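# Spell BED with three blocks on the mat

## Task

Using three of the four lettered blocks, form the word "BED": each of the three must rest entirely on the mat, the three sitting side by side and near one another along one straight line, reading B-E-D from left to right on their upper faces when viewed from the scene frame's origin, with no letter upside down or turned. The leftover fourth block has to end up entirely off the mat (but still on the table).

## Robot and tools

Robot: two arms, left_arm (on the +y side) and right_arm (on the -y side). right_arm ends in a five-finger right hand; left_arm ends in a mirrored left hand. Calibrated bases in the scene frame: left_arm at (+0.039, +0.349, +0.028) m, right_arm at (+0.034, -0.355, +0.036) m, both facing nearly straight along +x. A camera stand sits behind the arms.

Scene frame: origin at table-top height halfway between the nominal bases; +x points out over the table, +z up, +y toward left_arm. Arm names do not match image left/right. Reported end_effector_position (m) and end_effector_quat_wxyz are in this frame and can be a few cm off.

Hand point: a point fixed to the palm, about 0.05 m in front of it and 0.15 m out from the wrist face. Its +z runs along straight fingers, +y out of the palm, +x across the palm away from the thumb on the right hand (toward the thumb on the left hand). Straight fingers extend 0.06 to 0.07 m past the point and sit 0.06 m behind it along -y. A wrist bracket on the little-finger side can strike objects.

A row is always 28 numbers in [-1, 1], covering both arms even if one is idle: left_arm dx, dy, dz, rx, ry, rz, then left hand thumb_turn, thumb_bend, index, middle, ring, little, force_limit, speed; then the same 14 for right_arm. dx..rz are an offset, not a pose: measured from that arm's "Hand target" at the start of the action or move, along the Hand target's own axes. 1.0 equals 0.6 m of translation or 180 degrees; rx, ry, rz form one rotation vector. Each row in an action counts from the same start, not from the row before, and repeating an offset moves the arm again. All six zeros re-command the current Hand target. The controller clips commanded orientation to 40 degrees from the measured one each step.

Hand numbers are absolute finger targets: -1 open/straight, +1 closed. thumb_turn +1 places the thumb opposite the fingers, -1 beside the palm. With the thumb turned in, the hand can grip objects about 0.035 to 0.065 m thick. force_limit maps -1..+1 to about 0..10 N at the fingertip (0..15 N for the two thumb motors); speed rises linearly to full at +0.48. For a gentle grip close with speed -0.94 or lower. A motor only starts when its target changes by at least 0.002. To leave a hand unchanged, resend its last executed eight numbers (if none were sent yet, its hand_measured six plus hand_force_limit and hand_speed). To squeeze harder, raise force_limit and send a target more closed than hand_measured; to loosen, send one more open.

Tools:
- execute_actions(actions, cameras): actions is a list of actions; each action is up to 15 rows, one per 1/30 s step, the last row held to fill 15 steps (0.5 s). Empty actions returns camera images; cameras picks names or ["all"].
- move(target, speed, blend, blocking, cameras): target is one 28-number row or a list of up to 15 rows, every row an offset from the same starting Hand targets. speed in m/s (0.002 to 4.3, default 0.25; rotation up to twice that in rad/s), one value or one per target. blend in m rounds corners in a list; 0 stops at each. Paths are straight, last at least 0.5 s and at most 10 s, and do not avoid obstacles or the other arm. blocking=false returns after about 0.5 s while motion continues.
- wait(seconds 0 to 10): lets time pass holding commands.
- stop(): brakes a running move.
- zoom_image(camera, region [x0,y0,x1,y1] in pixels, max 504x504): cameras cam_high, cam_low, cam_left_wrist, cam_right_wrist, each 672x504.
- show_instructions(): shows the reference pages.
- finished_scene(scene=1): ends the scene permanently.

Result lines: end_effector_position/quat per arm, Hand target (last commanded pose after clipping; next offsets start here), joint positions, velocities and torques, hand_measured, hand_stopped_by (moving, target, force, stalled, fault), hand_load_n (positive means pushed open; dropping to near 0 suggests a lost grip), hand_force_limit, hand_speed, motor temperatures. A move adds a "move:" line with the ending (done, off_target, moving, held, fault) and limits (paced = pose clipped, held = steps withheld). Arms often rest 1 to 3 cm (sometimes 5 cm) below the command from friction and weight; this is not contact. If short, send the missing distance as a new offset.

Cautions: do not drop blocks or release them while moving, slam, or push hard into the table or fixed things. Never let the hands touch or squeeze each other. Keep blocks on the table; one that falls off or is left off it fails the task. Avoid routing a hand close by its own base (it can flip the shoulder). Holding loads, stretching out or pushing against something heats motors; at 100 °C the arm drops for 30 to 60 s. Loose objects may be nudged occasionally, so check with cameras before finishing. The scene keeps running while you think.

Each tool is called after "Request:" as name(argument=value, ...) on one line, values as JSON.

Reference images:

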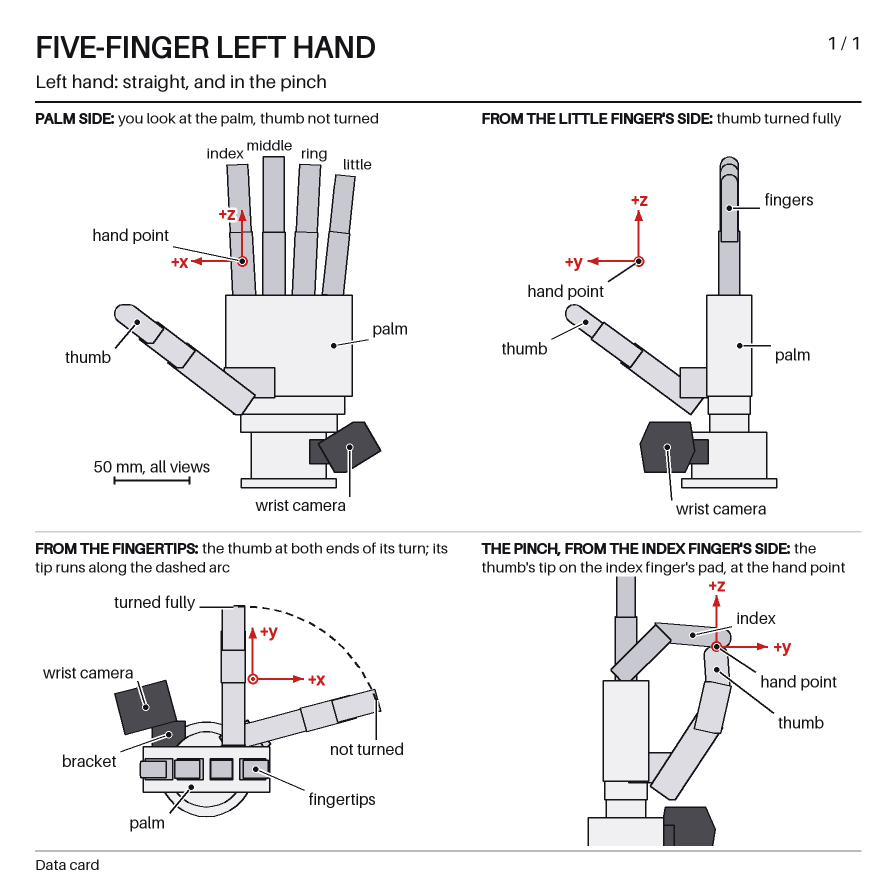

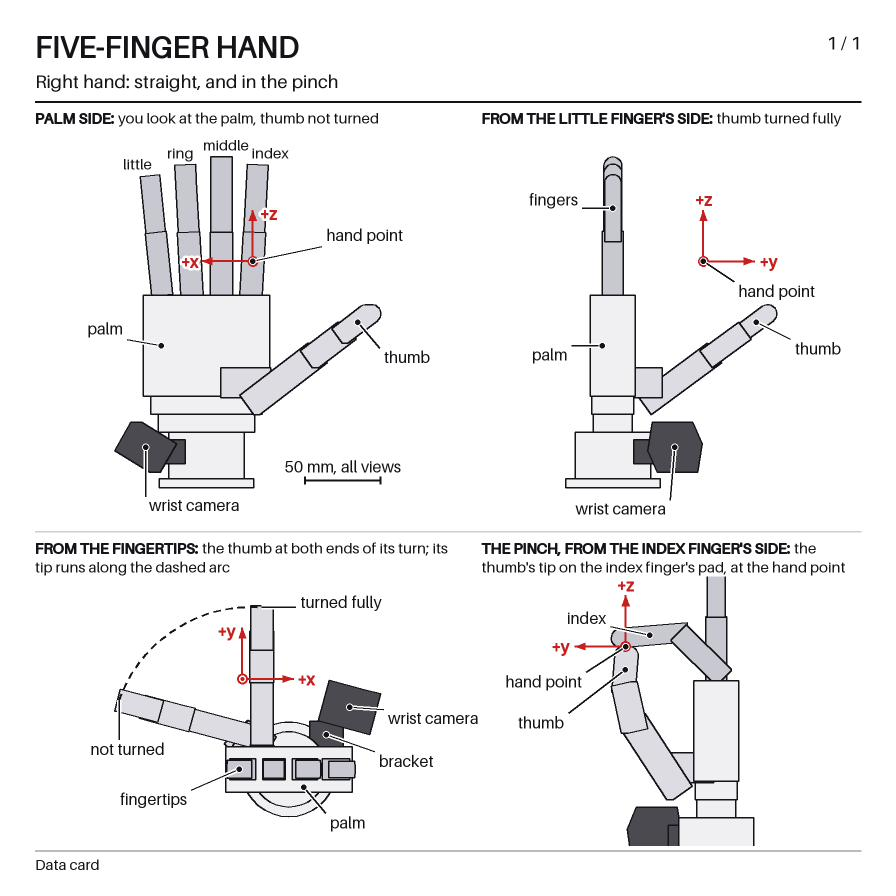

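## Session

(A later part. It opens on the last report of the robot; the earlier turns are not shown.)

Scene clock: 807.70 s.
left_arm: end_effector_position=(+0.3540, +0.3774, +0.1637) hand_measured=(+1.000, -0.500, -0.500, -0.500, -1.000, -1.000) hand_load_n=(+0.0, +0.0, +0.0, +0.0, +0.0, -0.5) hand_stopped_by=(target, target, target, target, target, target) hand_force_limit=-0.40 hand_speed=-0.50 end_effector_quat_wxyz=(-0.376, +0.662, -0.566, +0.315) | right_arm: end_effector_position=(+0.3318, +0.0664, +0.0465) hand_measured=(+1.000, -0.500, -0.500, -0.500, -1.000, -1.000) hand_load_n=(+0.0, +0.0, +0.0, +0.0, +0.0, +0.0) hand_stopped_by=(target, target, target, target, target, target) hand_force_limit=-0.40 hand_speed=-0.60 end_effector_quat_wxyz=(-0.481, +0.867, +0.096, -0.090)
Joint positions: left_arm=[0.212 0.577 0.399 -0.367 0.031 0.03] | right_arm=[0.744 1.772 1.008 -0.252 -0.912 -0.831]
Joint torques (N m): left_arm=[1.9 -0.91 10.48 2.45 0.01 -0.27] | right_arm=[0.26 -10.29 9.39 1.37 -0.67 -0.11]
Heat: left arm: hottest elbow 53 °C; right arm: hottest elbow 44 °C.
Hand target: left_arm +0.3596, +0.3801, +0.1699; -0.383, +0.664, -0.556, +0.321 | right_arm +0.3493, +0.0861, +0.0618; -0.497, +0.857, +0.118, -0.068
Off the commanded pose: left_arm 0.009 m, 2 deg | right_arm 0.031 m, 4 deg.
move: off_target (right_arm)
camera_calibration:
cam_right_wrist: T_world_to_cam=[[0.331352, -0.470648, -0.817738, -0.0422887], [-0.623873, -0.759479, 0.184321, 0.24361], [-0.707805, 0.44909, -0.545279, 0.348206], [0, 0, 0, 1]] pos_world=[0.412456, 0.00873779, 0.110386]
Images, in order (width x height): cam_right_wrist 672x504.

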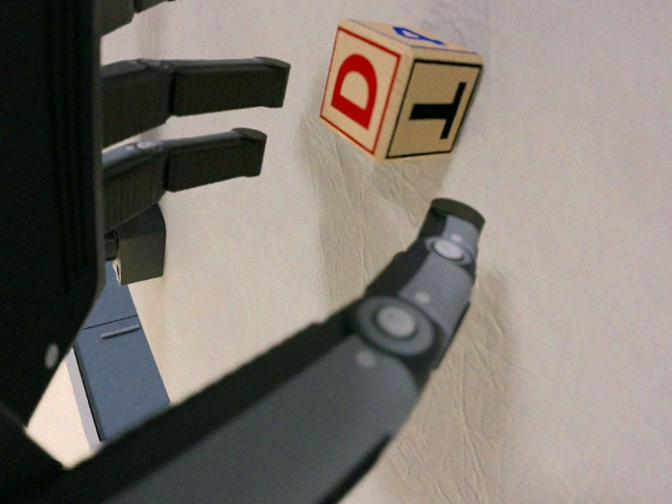

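Request:
move(target=[0,0,0,0,0,0,1,-0.5,-0.5,-0.5,-1,-1,-0.4,-0.5,0.0313,-0.0167,0.0155,0,0,0,1,-0.5,-0.5,-0.5,-1,-1,-0.4,-0.6], cameras=["cam_right_wrist"], speed=0.1)

Scene clock: 815.20 s.
left_arm: end_effector_position=(+0.3540, +0.3774, +0.1637) hand_measured=(+1.000, -0.500, -0.500, -0.500, -1.000, -1.000) hand_load_n=(+0.0, +0.0, +0.0, -0.5, +0.0, +0.0) hand_stopped_by=(target, target, target, target, target, target) hand_force_limit=-0.40 hand_speed=-0.50 end_effector_quat_wxyz=(-0.376, +0.662, -0.566, +0.315) | right_arm: end_effector_position=(+0.3524, +0.0886, +0.0559) hand_measured=(+1.000, -0.500, -0.500, -0.500, -1.000, -1.000) hand_load_n=(+0.0, +0.0, +0.0, +0.0, +0.0, -0.5) hand_stopped_by=(target, target, target, target, target, target) hand_force_limit=-0.40 hand_speed=-0.60 end_effector_quat_wxyz=(-0.491, +0.861, +0.109, -0.077)
Joint positions: left_arm=[0.212 0.577 0.399 -0.367 0.031 0.03] | right_arm=[0.752 1.805 1.082 -0.252 -0.912 -0.832]
Joint torques (N m): left_arm=[1.96 -1.08 10.45 2.51 0.02 -0.27] | right_arm=[0.26 -10.4 9.58 0.61 -0.46 0.02]
Heat: left arm: hottest elbow 53 °C; right arm: hottest elbow 43 °C.
Hand target: left_arm +0.3596, +0.3801, +0.1699; -0.383, +0.664, -0.556, +0.321 | right_arm +0.3639, +0.1038, +0.0662; -0.497, +0.857, +0.118, -0.068
Off the commanded pose: left_arm 0.009 m, 2 deg | right_arm 0.021 m, 2 deg.
move: off_target (right_arm)
camera_calibration:
cam_right_wrist: T_world_to_cam=[[0.362019, -0.445961, -0.818572, -0.0438542], [-0.622823, -0.76908, 0.14355, 0.274368], [-0.693566, 0.457858, -0.556177, 0.35285], [0, 0, 0, 1]] pos_world=[0.431484, 0.0298988, 0.120964]
Images, in order (width x height): cam_right_wrist 672x504.

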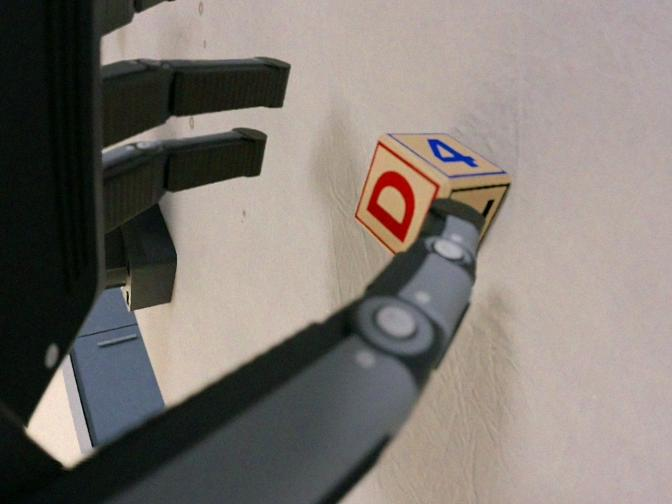

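Request:
move(target=[0,0,0,0,0,0,1,-0.5,-0.5,-0.5,-1,-1,-0.4,-0.5,-0.0343,0.0365,0.0075,0,0,0,1,-0.5,-0.5,-0.5,-1,-1,-0.4,-0.6], cameras=["cam_right_wrist"], speed=0.1)

Scene clock: 827.13 s.
left_arm: end_effector_position=(+0.3540, +0.3774, +0.1637) hand_measured=(+1.000, -0.500, -0.500, -0.500, -1.000, -1.000) hand_load_n=(+0.0, +0.0, +0.0, +0.0, +0.0, +0.0) hand_stopped_by=(target, target, target, target, target, target) hand_force_limit=-0.40 hand_speed=-0.50 end_effector_quat_wxyz=(-0.376, +0.662, -0.566, +0.315) | right_arm: end_effector_position=(+0.3491, +0.0890, +0.0493) hand_measured=(+1.000, -0.500, -0.500, -0.500, -1.000, -1.000) hand_load_n=(+0.0, +0.0, +0.0, +0.5, +0.0, +0.0) hand_stopped_by=(target, target, target, target, target, target) hand_force_limit=-0.40 hand_speed=-0.60 end_effector_quat_wxyz=(-0.497, +0.857, +0.117, -0.067)
Joint positions: left_arm=[0.212 0.577 0.399 -0.367 0.031 0.03] | right_arm=[0.757 1.805 1.052 -0.192 -0.912 -0.832]
Joint torques (N m): left_arm=[1.85 -0.97 10.44 2.47 0.01 -0.27] | right_arm=[0.26 -10.58 5.59 1.43 -0.36 0.07]
Motor temperatures (°C): left_arm=[33 32 52 32 33 31] | right_arm=[30 36 43 31 32 32]
Heat: left arm: hottest elbow 52 °C; right arm: hottest elbow 43 °C.
Hand target: left_arm +0.3596, +0.3801, +0.1699; -0.383, +0.664, -0.556, +0.321 | right_arm +0.3460, +0.0916, +0.0449; -0.497, +0.857, +0.118, -0.068
Off the commanded pose: left_arm 0.009 m, 2 deg | right_arm 0.006 m, 0 deg.
move: done
camera_calibration:
cam_right_wrist: T_world_to_cam=[[0.38249, -0.428902, -0.818379, -0.0565776], [-0.622204, -0.774358, 0.115028, 0.275145], [-0.683054, 0.465202, -0.563049, 0.342714], [0, 0, 0, 1]] pos_world=[0.426929, 0.0293636, 0.115013]
Images, in order (width x height): cam_right_wrist 672x504.

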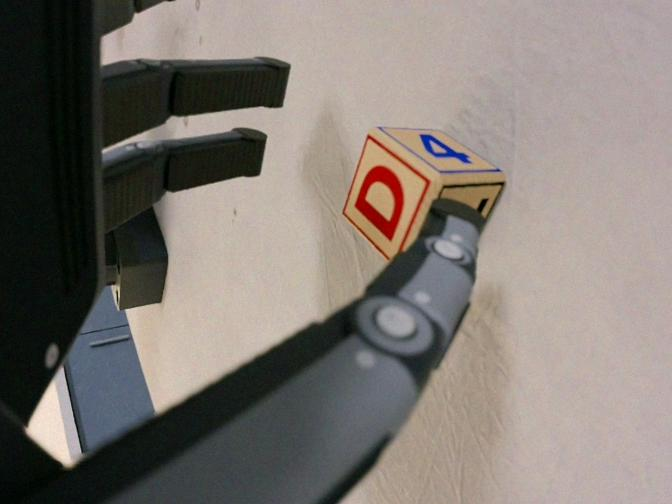

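Request:
move(target=[0,0,0,0,0,0,1,-0.5,-0.5,-0.5,-1,-1,-0.4,-0.5,-0.0112,0.0277,0.0132,0,0,0,1,-0.5,-0.5,-0.5,-1,-1,-0.4,-0.6], cameras=["cam_right_wrist"], speed=0.08)

Scene clock: 836.93 s.
left_arm: end_effector_position=(+0.3540, +0.3774, +0.1637) hand_measured=(+1.000, -0.500, -0.500, -0.500, -1.000, -1.000) hand_load_n=(+0.0, +0.0, +0.0, +0.0, +0.0, -0.5) hand_stopped_by=(target, target, target, target, target, target) hand_force_limit=-0.40 hand_speed=-0.50 end_effector_quat_wxyz=(-0.376, +0.662, -0.566, +0.315) | right_arm: end_effector_position=(+0.3436, +0.0863, +0.0315) hand_measured=(+1.000, -0.500, -0.500, -0.500, -1.000, -1.000) hand_load_n=(+0.0, +0.0, +0.0, +0.0, +0.0, +0.0) hand_stopped_by=(target, target, target, target, target, target) hand_force_limit=-0.40 hand_speed=-0.60 end_effector_quat_wxyz=(-0.498, +0.857, +0.118, -0.067)
Joint positions: left_arm=[0.212 0.577 0.399 -0.367 0.031 0.03] | right_arm=[0.76 1.827 1.021 -0.134 -0.91 -0.828]
Joint torques (N m): left_arm=[1.9 -0.91 10.48 2.47 0.02 -0.27] | right_arm=[0.26 -10.4 5.23 1.44 -0.36 0.06]
Heat: left arm: hottest elbow 52 °C; right arm: hottest elbow 42 °C.
Hand target: left_arm +0.3596, +0.3801, +0.1699; -0.383, +0.664, -0.556, +0.321 | right_arm +0.3398, +0.0884, +0.0264; -0.497, +0.857, +0.118, -0.068
Off the commanded pose: left_arm 0.009 m, 2 deg | right_arm 0.006 m, 0 deg.
move: done
camera_calibration:
cam_right_wrist: T_world_to_cam=[[0.383895, -0.428042, -0.818171, -0.0707914], [-0.622252, -0.774579, 0.113268, 0.27181], [-0.682222, 0.465626, -0.563707, 0.329825], [0, 0, 0, 1]] pos_world=[0.421325, 0.0266615, 0.0972181]
Images, in order (width x height): cam_right_wrist 672x504.

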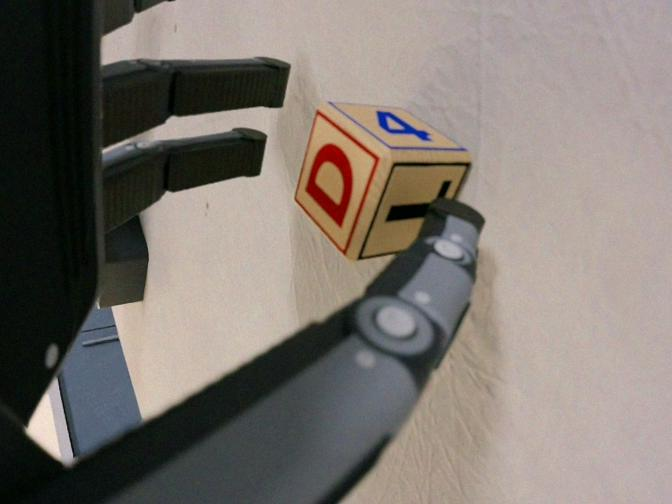

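Request:
move(target=[[0,0,0,0,0,0,1,-0.5,-0.5,-0.5,-1,-1,-0.4,-0.5,0,0.0065,0.0038,0,0,0,1,-0.5,-0.5,-0.5,-1,-1,-0.4,-0.6],[0,0,0,0,0,0,1,-0.5,-0.5,-0.5,-1,-1,-0.4,-0.5,0,0.0065,0.0038,0,0,0,1,-0.5,0.2,0.2,-1,-1,-0.4,-0.85]], cameras=["cam_right_wrist"], speed=0.08)

Scene clock: 843.80 s.
left_arm: end_effector_position=(+0.3540, +0.3774, +0.1637) hand_measured=(+1.000, -0.500, -0.500, -0.500, -1.000, -1.000) hand_load_n=(+0.0, +0.5, +0.0, +0.0, -0.5, +0.0) hand_stopped_by=(target, target, target, target, target, target) hand_force_limit=-0.40 hand_speed=-0.50 end_effector_quat_wxyz=(-0.376, +0.662, -0.566, +0.315) | right_arm: end_effector_position=(+0.3450, +0.0875, +0.0296) hand_measured=(+1.000, -0.502, +0.040, +0.012, -1.000, -1.000) hand_load_n=(-3.0, +7.5, +6.0, +1.5, +0.0, +0.0) hand_stopped_by=(target, target, force, force, target, target) hand_force_limit=-0.40 hand_speed=-0.85 end_effector_quat_wxyz=(-0.499, +0.856, +0.119, -0.064)
Joint positions: left_arm=[0.212 0.577 0.399 -0.367 0.031 0.03] | right_arm=[0.76 1.833 1.021 -0.121 -0.909 -0.827]
Joint torques (N m): left_arm=[1.96 -0.91 10.47 2.45 0.01 -0.27] | right_arm=[0.26 -10.34 5.03 1.4 -0.37 0.06]
Heat: left arm: hottest elbow 52 °C; right arm: hottest elbow 42 °C.
Hand target: left_arm +0.3596, +0.3801, +0.1699; -0.383, +0.664, -0.556, +0.321 | right_arm +0.3398, +0.0884, +0.0218; -0.497, +0.857, +0.118, -0.068
Off the commanded pose: left_arm 0.009 m, 2 deg | right_arm 0.009 m, 0 deg.
move: done
camera_calibration:
cam_right_wrist: T_world_to_cam=[[0.386961, -0.425297, -0.818159, -0.0736668], [-0.623413, -0.774437, 0.107717, 0.274389], [-0.679424, 0.468369, -0.564813, 0.327992], [0, 0, 0, 1]] pos_world=[0.42241, 0.027546, 0.0954264]
Images, in order (width x height): cam_right_wrist 672x504.

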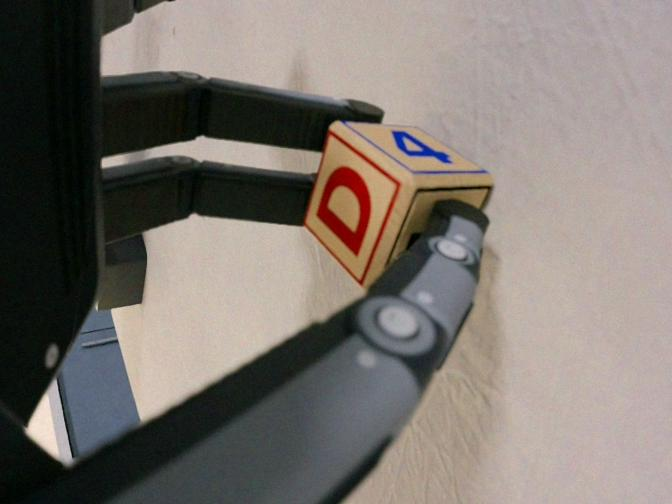

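Request:
move(target=[[0,0,0,0,0,0,1,-0.5,-0.5,-0.5,-1,-1,-0.4,-0.5,0.008,-0.097,-0.0587,0,0,0,1,-0.5,0.2,0.2,-1,-1,-0.4,-0.85],[0,0,0,0,0,0,1,-0.5,-0.5,-0.5,-1,-1,-0.4,-0.5,0.2772,0.124,-0.5253,0,0.5677,0.3278,1,-0.5,0.2,0.2,-1,-1,-0.4,-0.85]], cameras=["cam_right_wrist"], speed=[0.12,0.35])

Scene clock: 867.30 s.
left_arm: end_effector_position=(+0.3540, +0.3774, +0.1637) hand_measured=(+1.000, -0.500, -0.500, -0.500, -1.000, -1.000) hand_load_n=(+0.0, +0.0, +0.0, +0.0, +0.0, +0.0) hand_stopped_by=(target, target, target, target, target, target) hand_force_limit=-0.40 hand_speed=-0.50 end_effector_quat_wxyz=(-0.376, +0.662, -0.566, +0.315) | right_arm: end_effector_position=(+0.5631, -0.1714, +0.0967) hand_measured=(+1.000, -0.502, +0.040, +0.012, -1.000, -1.000) hand_load_n=(-3.5, +8.0, +6.0, +1.5, +0.0, +0.0) hand_stopped_by=(target, target, force, force, target, target) hand_force_limit=-0.40 hand_speed=-0.85 end_effector_quat_wxyz=(+0.302, -0.556, +0.673, -0.384)
Joint positions: left_arm=[0.212 0.577 0.399 -0.367 0.031 0.03] | right_arm=[0.499 1.562 0.848 0.056 0.544 0.357]
Joint torques (N m): left_arm=[1.96 -1.03 10.48 2.5 0.01 -0.27] | right_arm=[-0.73 -7.82 10.4 0.73 0.38 0.08]
Heat: left arm: hottest elbow 51 °C; right arm: hottest elbow 40 °C.
Hand target: left_arm +0.3596, +0.3801, +0.1699; -0.383, +0.664, -0.556, +0.321 | right_arm +0.5836, -0.1658, +0.1139; +0.314, -0.542, +0.676, -0.388
Off the commanded pose: left_arm 0.009 m, 2 deg | right_arm 0.027 m, 2 deg.
move: off_target (right_arm)
camera_calibration:
cam_right_wrist: T_world_to_cam=[[-0.584307, -0.154576, -0.796675, 0.377961], [-0.401465, 0.908211, 0.118231, 0.365029], [0.705274, 0.38892, -0.592731, -0.155298], [0, 0, 0, 1]] pos_world=[0.476919, -0.212701, 0.165904]
Images, in order (width x height): cam_right_wrist 672x504.

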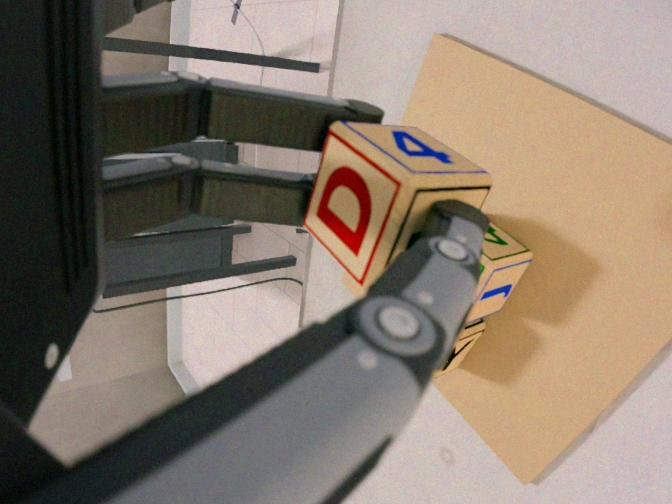

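Request:
move(target=[0,0,0,0,0,0,1,-0.5,-0.5,-0.5,-1,-1,-0.4,-0.5,0.0123,0.0727,0.0205,0,0,0,1,-0.5,0.2,0.2,-1,-1,-0.4,-0.85], cameras=["cam_right_wrist"], speed=0.1)

Scene clock: 879.07 s.
left_arm: end_effector_position=(+0.3540, +0.3774, +0.1637) hand_measured=(+1.000, -0.500, -0.500, -0.500, -1.000, -1.000) hand_load_n=(+0.0, +0.0, +0.0, +0.0, +0.0, +0.0) hand_stopped_by=(target, target, target, target, target, target) hand_force_limit=-0.40 hand_speed=-0.50 end_effector_quat_wxyz=(-0.376, +0.662, -0.566, +0.315) | right_arm: end_effector_position=(+0.5687, -0.1692, +0.0703) hand_measured=(+1.000, -0.502, +0.040, +0.012, -1.000, -1.000) hand_load_n=(-3.0, +8.0, +6.0, +1.5, +0.0, +0.0) hand_stopped_by=(target, target, force, force, target, target) hand_force_limit=-0.40 hand_speed=-0.85 end_effector_quat_wxyz=(+0.309, -0.550, +0.673, -0.386)
Joint positions: left_arm=[0.212 0.577 0.399 -0.367 0.031 0.03] | right_arm=[0.499 1.63 0.828 0.161 0.546 0.36]
Joint torques (N m): left_arm=[1.9 -0.97 10.51 2.48 0.01 -0.26] | right_arm=[-0.56 -8.59 5.7 1.96 0.37 0.07]
Heat: left arm: hottest elbow 51 °C; right arm: hottest elbow 41 °C.
Hand target: left_arm +0.3596, +0.3801, +0.1699; -0.383, +0.664, -0.556, +0.321 | right_arm +0.5710, -0.1705, +0.0698; +0.314, -0.542, +0.676, -0.388
Off the commanded pose: left_arm 0.009 m, 2 deg | right_arm 0.003 m, 1 deg.
move: done
camera_calibration:
cam_right_wrist: T_world_to_cam=[[-0.57172, -0.146264, -0.807306, 0.35558], [-0.40054, 0.908511, 0.119056, 0.367791], [0.716033, 0.391425, -0.577998, -0.182466], [0, 0, 0, 1]] pos_world=[0.481259, -0.210712, 0.137809]
Images, in order (width x height): cam_right_wrist 672x504.

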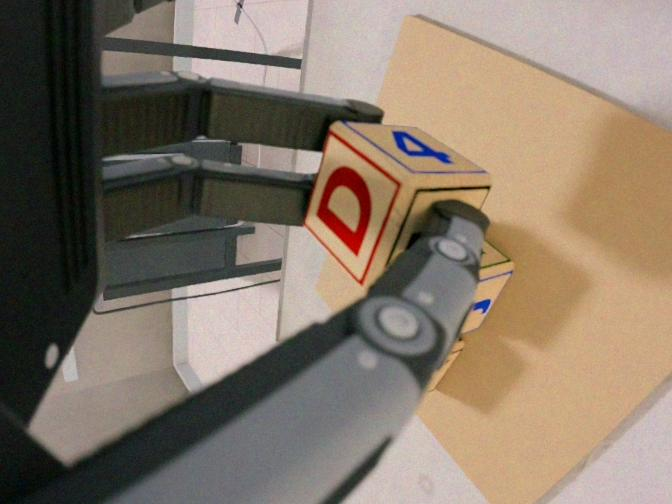

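Request:
move(target=[0,0,0,0,0,0,1,-0.5,-0.5,-0.5,-1,-1,-0.4,-0.5,0.012,-0.004,0.0067,0,0,0,1,-0.5,0.2,0.2,-1,-1,-0.4,-0.85], cameras=["cam_right_wrist"], speed=0.1)

Scene clock: 885.90 s.
left_arm: end_effector_position=(+0.3540, +0.3774, +0.1637) hand_measured=(+1.000, -0.500, -0.500, -0.500, -1.000, -1.000) hand_load_n=(+0.0, +0.0, +0.0, +0.0, +0.0, +0.0) hand_stopped_by=(target, target, target, target, target, target) hand_force_limit=-0.40 hand_speed=-0.50 end_effector_quat_wxyz=(-0.376, +0.662, -0.566, +0.315) | right_arm: end_effector_position=(+0.5729, -0.1755, +0.0717) hand_measured=(+1.000, -0.502, +0.040, +0.012, -1.000, -1.000) hand_load_n=(-3.5, +8.0, +6.0, +1.5, +0.0, +0.0) hand_stopped_by=(target, target, force, force, target, target) hand_force_limit=-0.40 hand_speed=-0.85 end_effector_quat_wxyz=(+0.311, -0.545, +0.676, -0.386)
Joint positions: left_arm=[0.212 0.577 0.399 -0.367 0.031 0.03] | right_arm=[0.483 1.63 0.828 0.17 0.538 0.36]
Joint torques (N m): left_arm=[1.9 -0.91 10.45 2.47 0.01 -0.26] | right_arm=[-0.91 -8.64 5.5 1.99 0.09 -0.07]
Heat: left arm: hottest elbow 51 °C; right arm: hottest elbow 41 °C.
Hand target: left_arm +0.3596, +0.3801, +0.1699; -0.383, +0.664, -0.556, +0.321 | right_arm +0.5740, -0.1786, +0.0698; +0.314, -0.542, +0.676, -0.388
Off the commanded pose: left_arm 0.009 m, 2 deg | right_arm 0.004 m, 0 deg.
move: done
camera_calibration:
cam_right_wrist: T_world_to_cam=[[-0.568251, -0.134276, -0.811826, 0.358573], [-0.39249, 0.911361, 0.123991, 0.370679], [0.723217, 0.389091, -0.570583, -0.187313], [0, 0, 0, 1]] pos_world=[0.484715, -0.216793, 0.13826]
Images, in order (width x height): cam_right_wrist 672x504.

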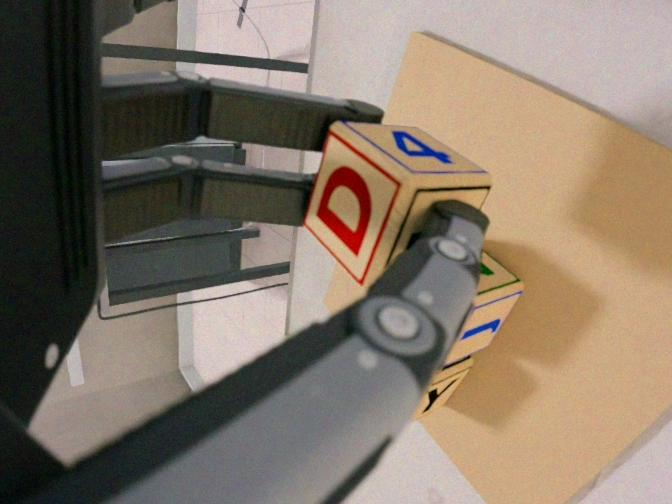

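Request:
move(target=[0,0,0,0,0,0,1,-0.5,-0.5,-0.5,-1,-1,-0.4,-0.5,-0.011,0.031,0.0132,0,0,0,1,-0.5,0.2,0.2,-1,-1,-0.4,-0.85], cameras=["cam_right_wrist"], speed=0.08)

Scene clock: 897.63 s.
left_arm: end_effector_position=(+0.3540, +0.3774, +0.1637) hand_measured=(+1.000, -0.500, -0.500, -0.500, -1.000, -1.000) hand_load_n=(+0.0, +0.0, +0.0, +0.0, +0.0, +0.0) hand_stopped_by=(target, target, target, target, target, target) hand_force_limit=-0.40 hand_speed=-0.50 end_effector_quat_wxyz=(-0.376, +0.662, -0.566, +0.315) | right_arm: end_effector_position=(+0.5735, -0.1760, +0.0507) hand_measured=(+1.000, -0.502, +0.040, +0.012, -1.000, -1.000) hand_load_n=(-3.0, +8.0, +6.0, +2.0, +0.0, +0.0) hand_stopped_by=(target, target, force, force, target, target) hand_force_limit=-0.40 hand_speed=-0.85 end_effector_quat_wxyz=(+0.308, -0.545, +0.677, -0.387)
Joint positions: left_arm=[0.212 0.577 0.399 -0.367 0.031 0.03] | right_arm=[0.484 1.68 0.819 0.221 0.543 0.36]
Joint torques (N m): left_arm=[1.96 -0.91 10.48 2.45 0.02 -0.27] | right_arm=[0.32 -8.82 5.35 1.96 0.37 0.04]
Heat: left arm: hottest elbow 51 °C; right arm: hottest elbow 40 °C.
Hand target: left_arm +0.3596, +0.3801, +0.1699; -0.383, +0.664, -0.556, +0.321 | right_arm +0.5732, -0.1715, +0.0500; +0.314, -0.542, +0.676, -0.388
Off the commanded pose: left_arm 0.009 m, 2 deg | right_arm 0.005 m, 1 deg.
move: done
camera_calibration:
cam_right_wrist: T_world_to_cam=[[-0.572593, -0.136618, -0.808376, 0.343734], [-0.388913, 0.913276, 0.121131, 0.372366], [0.721722, 0.383747, -0.576068, -0.199222], [0, 0, 0, 1]] pos_world=[0.485421, -0.216662, 0.117996]
Images, in order (width x height): cam_right_wrist 672x504.

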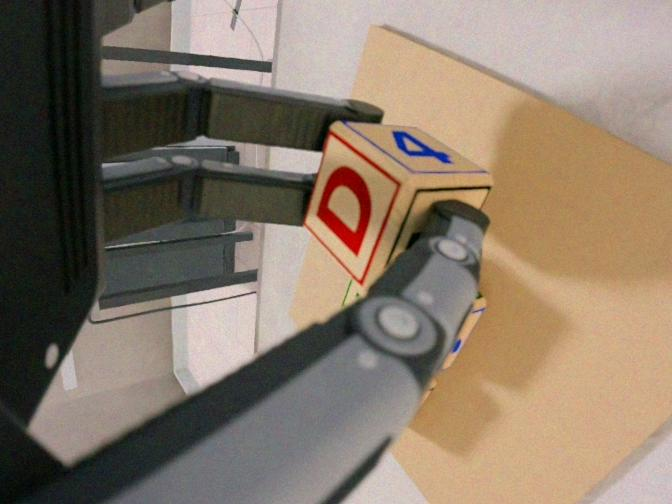

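Request:
move(target=[0,0,0,0,0,0,1,-0.5,-0.5,-0.5,-1,-1,-0.4,-0.5,-0.0078,0.0088,0.0013,0,0,0,1,-0.5,0.2,0.2,-1,-1,-0.4,-0.85], cameras=["cam_right_wrist"], speed=0.08)

Scene clock: 903.27 s.
left_arm: end_effector_position=(+0.3540, +0.3774, +0.1637) hand_measured=(+1.000, -0.500, -0.500, -0.500, -1.000, -1.000) hand_load_n=(+0.0, +0.0, +0.0, +0.0, +0.0, +0.0) hand_stopped_by=(target, target, target, target, target, target) hand_force_limit=-0.40 hand_speed=-0.50 end_effector_quat_wxyz=(-0.376, +0.662, -0.566, +0.315) | right_arm: end_effector_position=(+0.5722, -0.1705, +0.0475) hand_measured=(+1.000, -0.502, +0.040, +0.012, -1.000, -1.000) hand_load_n=(-3.0, +8.0, +6.0, +1.5, +0.0, +0.0) hand_stopped_by=(target, target, force, force, target, target) hand_force_limit=-0.40 hand_speed=-0.85 end_effector_quat_wxyz=(+0.308, -0.546, +0.675, -0.388)
Joint positions: left_arm=[0.212 0.577 0.399 -0.367 0.031 0.03] | right_arm=[0.496 1.689 0.819 0.23 0.552 0.364]
Joint torques (N m): left_arm=[1.96 -0.97 10.48 2.51 0.01 -0.26] | right_arm=[0.26 -8.59 5.39 1.98 0.38 0.07]
Heat: left arm: hottest elbow 51 °C; right arm: hottest elbow 40 °C.
Hand target: left_arm +0.3596, +0.3801, +0.1699; -0.383, +0.664, -0.556, +0.321 | right_arm +0.5723, -0.1664, +0.0450; +0.314, -0.542, +0.676, -0.388
Off the commanded pose: left_arm 0.009 m, 2 deg | right_arm 0.005 m, 1 deg.
move: done
camera_calibration:
cam_right_wrist: T_world_to_cam=[[-0.570468, -0.139551, -0.809378, 0.339521], [-0.391829, 0.912327, 0.118869, 0.368807], [0.721829, 0.384948, -0.575133, -0.202163], [0, 0, 0, 1]] pos_world=[0.484122, -0.21127, 0.114691]
Images, in order (width x height): cam_right_wrist 672x504.

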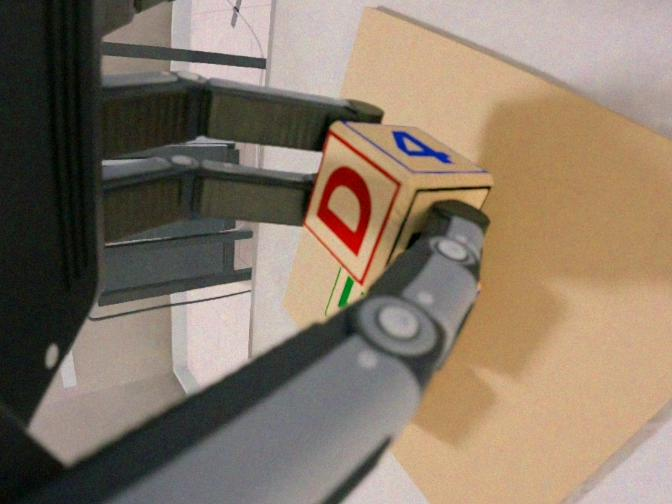

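Request:
wait(seconds=0, cameras=["cam_high","cam_low"])

Request:
zoom_image(camera="cam_high", region=[280, 140, 360, 210])

Request:
zoom_image(camera="cam_low", region=[205, 205, 295, 275])

Scene clock: 910.00 s.
left_arm: end_effector_position=(+0.3540, +0.3774, +0.1637) hand_measured=(+1.000, -0.500, -0.500, -0.500, -1.000, -1.000) hand_load_n=(+0.0, +0.5, +0.0, +0.0, +0.0, +0.0) hand_stopped_by=(target, target, target, target, target, target) hand_force_limit=-0.40 hand_speed=-0.50 end_effector_quat_wxyz=(-0.376, +0.662, -0.566, +0.315) | right_arm: end_effector_position=(+0.5722, -0.1705, +0.0475) hand_measured=(+1.000, -0.502, +0.040, +0.012, -1.000, -1.000) hand_load_n=(-3.5, +8.0, +6.0, +1.5, +0.0, +0.0) hand_stopped_by=(target, target, force, force, target, target) hand_force_limit=-0.40 hand_speed=-0.85 end_effector_quat_wxyz=(+0.308, -0.546, +0.676, -0.388)
Joint positions: left_arm=[0.212 0.577 0.399 -0.367 0.031 0.03] | right_arm=[0.496 1.689 0.819 0.23 0.552 0.365]
Joint torques (N m): left_arm=[1.9 -1.03 10.48 2.5 0.01 -0.27] | right_arm=[0.21 -8.59 5.41 1.99 0.37 0.07]
Heat: left arm: hottest elbow 51 °C; right arm: hottest elbow 40 °C.
Hand target: left_arm +0.3596, +0.3801, +0.1699; -0.383, +0.664, -0.556, +0.321 | right_arm +0.5723, -0.1664, +0.0450; +0.314, -0.542, +0.676, -0.388
Off the commanded pose: left_arm 0.009 m, 2 deg | right_arm 0.005 m, 1 deg.
Images, in order (width x height): cam_high 672x504, cam_low 672x504.

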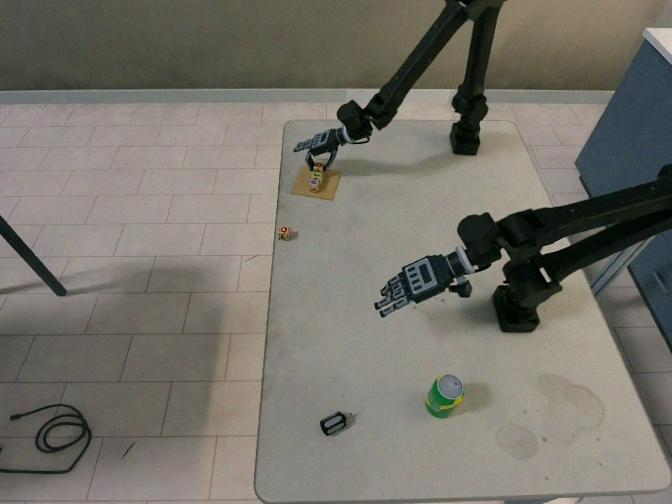

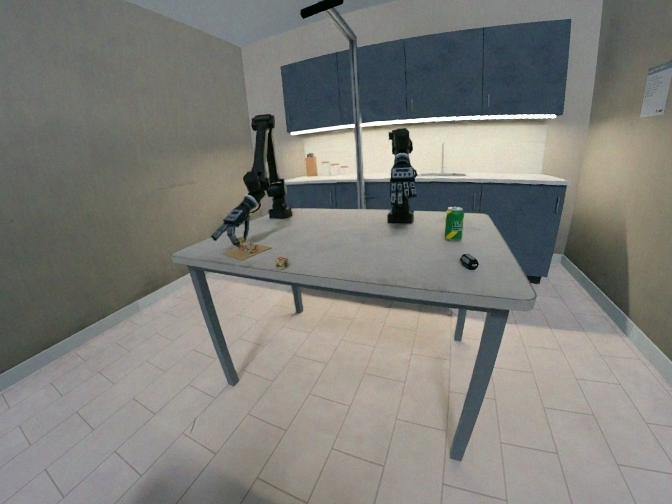

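Scaled by 6.300 from the camera's 672x504 image, which has a finer 960x720 frame.

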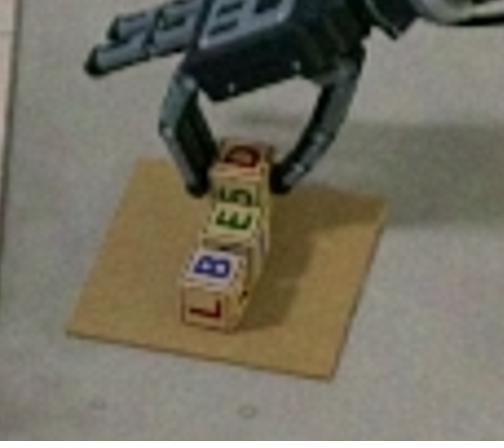

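Scaled by 5.600 from the camera's 672x504 image, which has a finer 960x720 frame.

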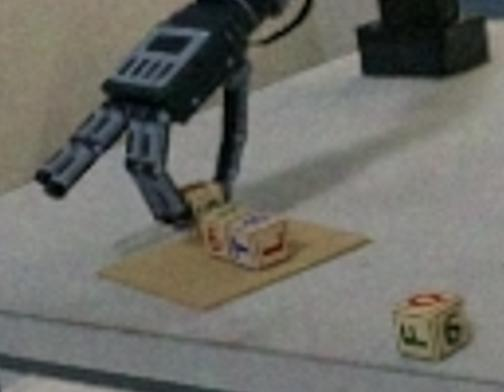

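Request:
move(target=[[0,0,0,0,0,0,1,-0.5,-0.5,-0.5,-1,-1,-0.4,-0.5,0,0.0217,0.0125,0,0,0,1,-0.5,0.2,0.2,-1,-1,-0.4,-0.85],[0,0,0,0,0,0,1,-0.5,-0.5,-0.5,-1,-1,-0.4,-0.5,0,0.0217,0.0125,0,0,0,1,-0.5,-0.5,-0.5,-1,-1,-0.4,-0.6],[0,0,0,0,0,0,1,-0.5,-0.5,-0.5,-1,-1,-0.4,-0.5,0,0.0317,-0.0048,0,0,0,1,-0.5,-0.5,-0.5,-1,-1,-0.4,-0.6],[0,0,0,0,0,0,1,-0.5,-0.5,-0.5,-1,-1,-0.4,-0.5,0,-0.1138,-0.1005,0,0,0,1,-0.5,-0.5,-0.5,-1,-1,-0.4,-0.6]], cameras=["cam_right_wrist","cam_high"], speed=[0.06,0.1,0.05,0.12])

Scene clock: 920.27 s.
left_arm: end_effector_position=(+0.3540, +0.3774, +0.1637) hand_measured=(+1.000, -0.500, -0.500, -0.500, -1.000, -1.000) hand_load_n=(+0.0, +0.0, +0.0, -0.5, +0.0, +0.0) hand_stopped_by=(target, target, target, target, target, target) hand_force_limit=-0.40 hand_speed=-0.50 end_effector_quat_wxyz=(-0.376, +0.662, -0.566, +0.315) | right_arm: end_effector_position=(+0.5383, -0.1754, +0.1100) hand_measured=(+1.000, -0.500, -0.500, -0.500, -1.000, -1.000) hand_load_n=(+0.0, +0.0, +0.0, +0.0, -0.5, +0.0) hand_stopped_by=(target, target, target, target, target, target) hand_force_limit=-0.40 hand_speed=-0.60 end_effector_quat_wxyz=(+0.294, -0.554, +0.677, -0.385)
Joint positions: left_arm=[0.212 0.577 0.399 -0.367 0.031 0.03] | right_arm=[0.521 1.482 0.809 -0.01 0.572 0.383]
Joint torques (N m): left_arm=[1.9 -0.97 10.48 2.47 0.01 -0.28] | right_arm=[0.38 -8.12 10.28 0.72 0.38 0.07]
Heat: left arm: hottest elbow 51 °C; right arm: hottest elbow 39 °C.
Hand target: left_arm +0.3596, +0.3801, +0.1699; -0.383, +0.664, -0.556, +0.321 | right_arm +0.5546, -0.1628, +0.1343; +0.315, -0.542, +0.676, -0.388
Off the commanded pose: left_arm 0.009 m, 2 deg | right_arm 0.032 m, 3 deg.
move: off_target (right_arm)
camera_calibration:
cam_right_wrist: T_world_to_cam=[[-0.594347, -0.150502, -0.79, 0.378804], [-0.387377, 0.914438, 0.117231, 0.350758], [0.704763, 0.375704, -0.601794, -0.1294], [0, 0, 0, 1]] pos_world=[0.452214, -0.21512, 0.180263]
Images, in order (width x height): cam_high 672x504, cam_right_wrist 672x504.

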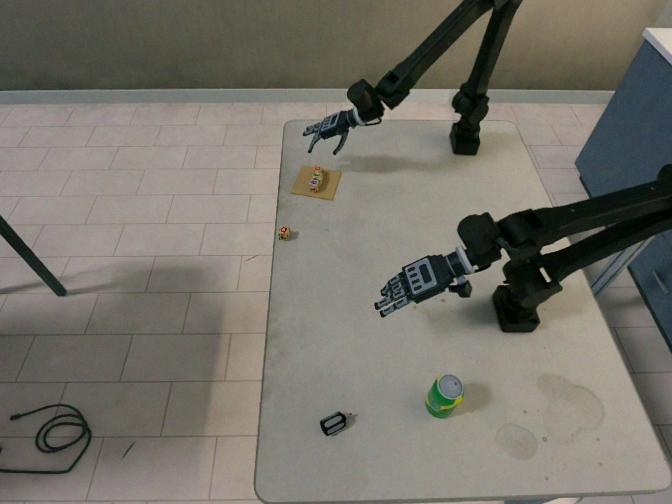

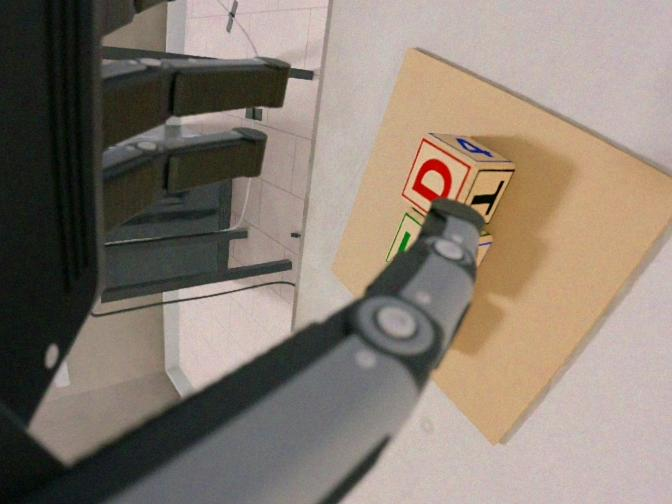

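Request:
move(target=[0,0,0,0,0,0,1,-0.5,-0.5,-0.5,-1,-1,-0.4,-0.5,0.212,0.0478,-0.3018,0,0,0,1,-0.5,-0.5,-0.5,-1,-1,-0.4,-0.6], cameras=["cam_right_wrist","cam_high","cam_low"], speed=0.3)

Request:
zoom_image(camera="cam_high", region=[285, 155, 345, 205])

Scene clock: 927.40 s.
left_arm: end_effector_position=(+0.3540, +0.3774, +0.1637) hand_measured=(+1.000, -0.500, -0.500, -0.500, -1.000, -1.000) hand_load_n=(+0.0, +0.0, +0.0, +0.0, +0.0, +0.0) hand_stopped_by=(target, target, target, target, target, target) hand_force_limit=-0.40 hand_speed=-0.50 end_effector_quat_wxyz=(-0.376, +0.662, -0.566, +0.315) | right_arm: end_effector_position=(+0.3635, -0.2517, +0.2069) hand_measured=(+1.000, -0.500, -0.500, -0.500, -1.000, -1.000) hand_load_n=(+0.0, +0.0, +0.0, +0.0, +0.0, +0.0) hand_stopped_by=(target, target, target, target, target, target) hand_force_limit=-0.40 hand_speed=-0.60 end_effector_quat_wxyz=(+0.322, -0.538, +0.674, -0.391)
Joint positions: left_arm=[0.212 0.577 0.399 -0.367 0.031 0.03] | right_arm=[0.564 0.7 0.529 -0.464 0.608 0.413]
Joint torques (N m): left_arm=[1.96 -1.08 10.52 2.52 0.01 -0.27] | right_arm=[0.26 0.73 7.64 0.75 0.36 0.07]
Heat: left arm: hottest elbow 51 °C; right arm: hottest elbow 40 °C.
Hand target: left_arm +0.3596, +0.3801, +0.1699; -0.383, +0.664, -0.556, +0.321 | right_arm +0.3602, -0.2508, +0.1998; +0.315, -0.542, +0.676, -0.388
Off the commanded pose: left_arm 0.009 m, 2 deg | right_arm 0.008 m, 1 deg.
move: done
camera_calibration:
cam_right_wrist: T_world_to_cam=[[-0.547066, -0.126843, -0.827423, 0.3366], [-0.394001, 0.911134, 0.120826, 0.34228], [0.738567, 0.392105, -0.548427, 0.0615648], [0, 0, 0, 1]] pos_world=[0.273532, -0.293308, 0.270918]
Images, in order (width x height): cam_high 672x504, cam_low 672x504, cam_right_wrist 672x504.

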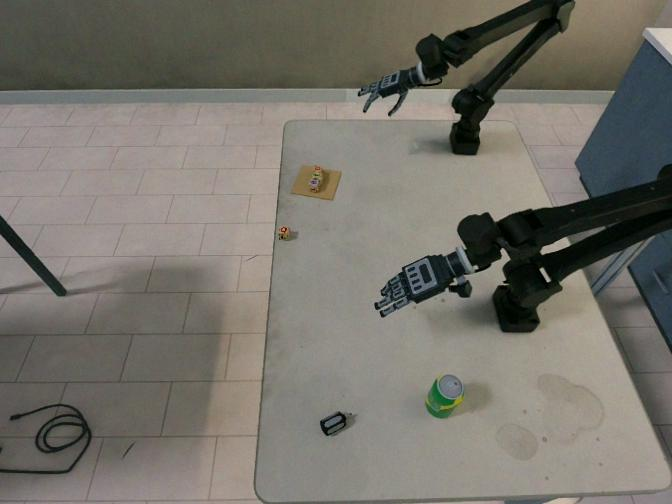

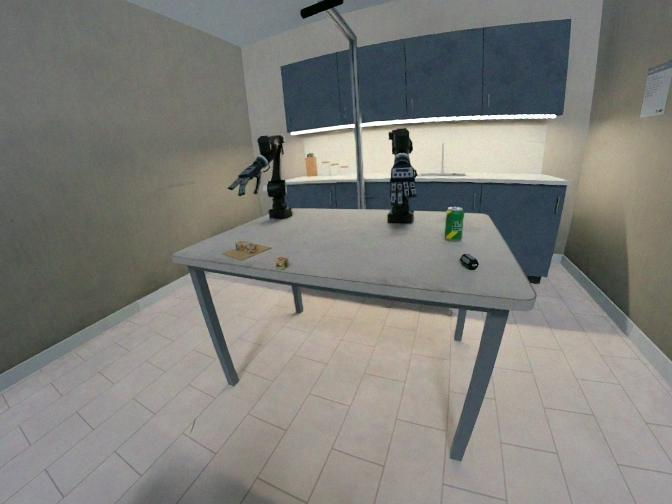

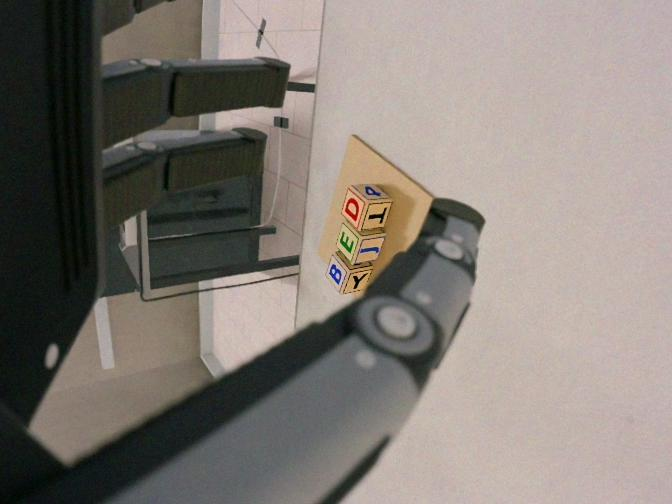

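Scaled by 8.400 from the camera's 672x504 image, which has a finer 960x720 frame.

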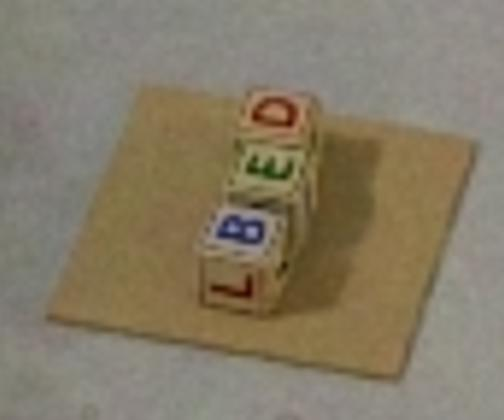

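Request:
zoom_image(camera="cam_right_wrist", region=[300, 120, 450, 310])

Scaled by 2.653 from the camera's 672x504 image, which has a finer 960x720 frame.

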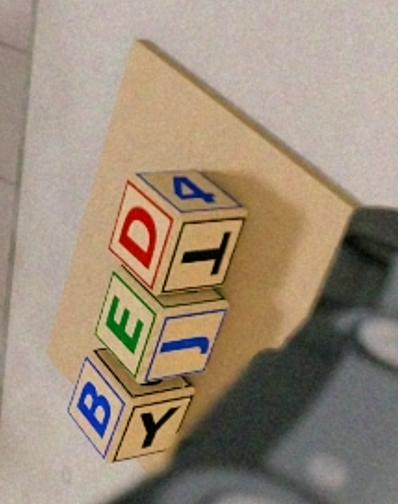

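Request:
move(target=[0,0,0,0,0,0,1,-0.5,-0.5,-0.5,-1,-1,-0.4,-0.5,-0.3378,-0.0103,0.3507,0,0,0,1,-0.5,-0.5,-0.5,-1,-1,-0.4,-0.6], cameras=["cam_right_wrist"], speed=0.25)

Request:
zoom_image(camera="cam_right_wrist", region=[360, 0, 560, 250])

Scene clock: 969.23 s.
left_arm: end_effector_position=(+0.3540, +0.3774, +0.1637) hand_measured=(+1.000, -0.500, -0.500, -0.500, -1.000, -1.000) hand_load_n=(+0.0, +0.0, +0.0, +0.0, +0.0, +0.0) hand_stopped_by=(target, target, target, target, target, target) hand_force_limit=-0.40 hand_speed=-0.50 end_effector_quat_wxyz=(-0.376, +0.662, -0.566, +0.315) | right_arm: end_effector_position=(+0.5637, -0.1092, +0.0756) hand_measured=(+1.000, -0.500, -0.500, -0.500, -1.000, -1.000) hand_load_n=(+0.0, +0.0, +0.0, -0.5, +0.0, +0.0) hand_stopped_by=(target, target, target, target, target, target) hand_force_limit=-0.40 hand_speed=-0.60 end_effector_quat_wxyz=(+0.284, -0.560, +0.677, -0.385)
Joint positions: left_arm=[0.212 0.577 0.399 -0.367 0.031 0.03] | right_arm=[0.625 1.677 0.955 -0.03 0.653 0.46]
Joint torques (N m): left_arm=[1.96 -0.97 10.52 2.47 0.01 -0.27] | right_arm=[0.15 -9.99 9.83 1.7 0.44 0.06]
Heat: left arm: hottest elbow 51 °C; right arm: hottest elbow 41 °C.
Hand target: left_arm +0.3596, +0.3801, +0.1699; -0.383, +0.664, -0.556, +0.321 | right_arm +0.5846, -0.0921, +0.1004; +0.314, -0.542, +0.676, -0.388
Off the commanded pose: left_arm 0.009 m, 2 deg | right_arm 0.037 m, 4 deg.
move: off_target (right_arm)
camera_calibration:
cam_right_wrist: T_world_to_cam=[[-0.608453, -0.163978, -0.776464, 0.382172], [-0.386527, 0.915755, 0.109497, 0.304338], [0.693096, 0.366748, -0.620576, -0.185847], [0, 0, 0, 1]] pos_world=[0.478978, -0.147872, 0.148087]
Images, in order (width x height): cam_right_wrist 672x504.

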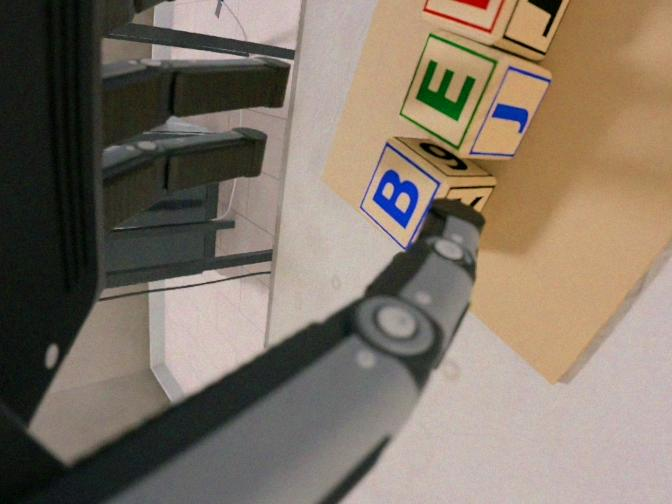

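Scaled by 2.016 from the camera's 672x504 image, which has a finer 960x720 frame.

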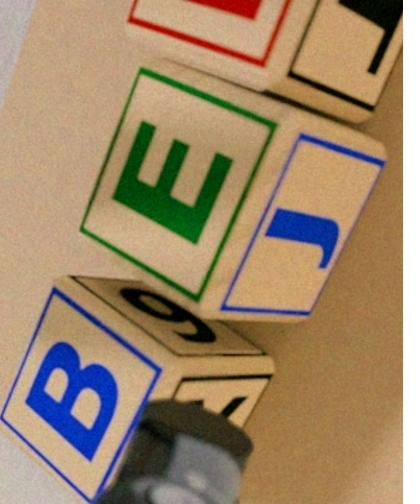

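Request:
move(target=[0,0,0,0,0,0,1,-0.5,-0.5,-0.5,-1,-1,-0.4,-0.5,0.0052,0.0623,0.0267,0,0.012,0.0069,1,-0.5,-0.5,-0.5,-1,-1,-0.4,-0.6], cameras=["cam_right_wrist"], speed=0.1)

Scene clock: 985.27 s.
left_arm: end_effector_position=(+0.3540, +0.3774, +0.1637) hand_measured=(+1.000, -0.500, -0.500, -0.500, -1.000, -1.000) hand_load_n=(+0.0, +0.0, +0.0, +0.0, +0.0, +0.0) hand_stopped_by=(target, target, target, target, target, target) hand_force_limit=-0.40 hand_speed=-0.50 end_effector_quat_wxyz=(-0.376, +0.662, -0.566, +0.315) | right_arm: end_effector_position=(+0.5707, -0.1039, +0.0505) hand_measured=(+1.000, -0.500, -0.500, -0.500, -1.000, -1.000) hand_load_n=(+0.0, +0.0, +0.0, +0.0, +0.0, +0.0) hand_stopped_by=(target, target, target, target, target, target) hand_force_limit=-0.40 hand_speed=-0.60 end_effector_quat_wxyz=(+0.288, -0.538, +0.687, -0.394)
Joint positions: left_arm=[0.212 0.577 0.399 -0.367 0.031 0.03] | right_arm=[0.637 1.749 0.955 0.044 0.697 0.507]
Joint torques (N m): left_arm=[1.96 -0.79 10.52 2.48 0.01 -0.27] | right_arm=[0.21 -10.23 7.2 1.77 0.47 0.07]
Heat: left arm: hottest elbow 51 °C; right arm: hottest elbow 43 °C.
Hand target: left_arm +0.3596, +0.3801, +0.1699; -0.383, +0.664, -0.556, +0.321 | right_arm +0.5791, -0.0940, +0.0600; +0.306, -0.528, +0.687, -0.395
Off the commanded pose: left_arm 0.009 m, 2 deg | right_arm 0.016 m, 2 deg.
move: off_target (right_arm)
camera_calibration:
cam_right_wrist: T_world_to_cam=[[-0.593562, -0.127061, -0.794694, 0.364036], [-0.349065, 0.930386, 0.111962, 0.284923], [0.725146, 0.343857, -0.596595, -0.230083], [0, 0, 0, 1]] pos_world=[0.482379, -0.139718, 0.120131]
Images, in order (width x height): cam_right_wrist 672x504.

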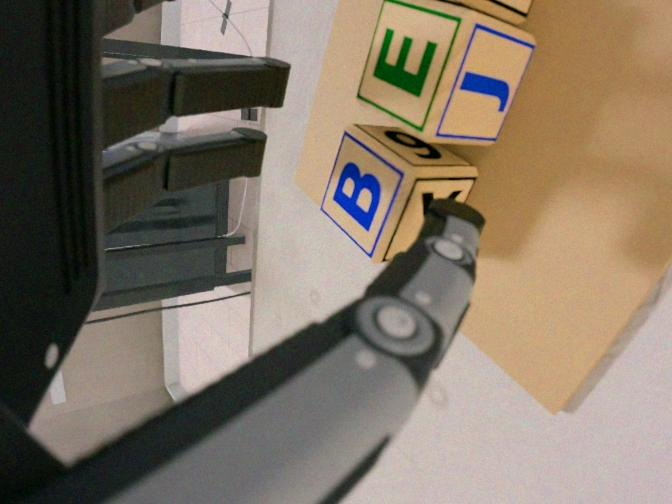

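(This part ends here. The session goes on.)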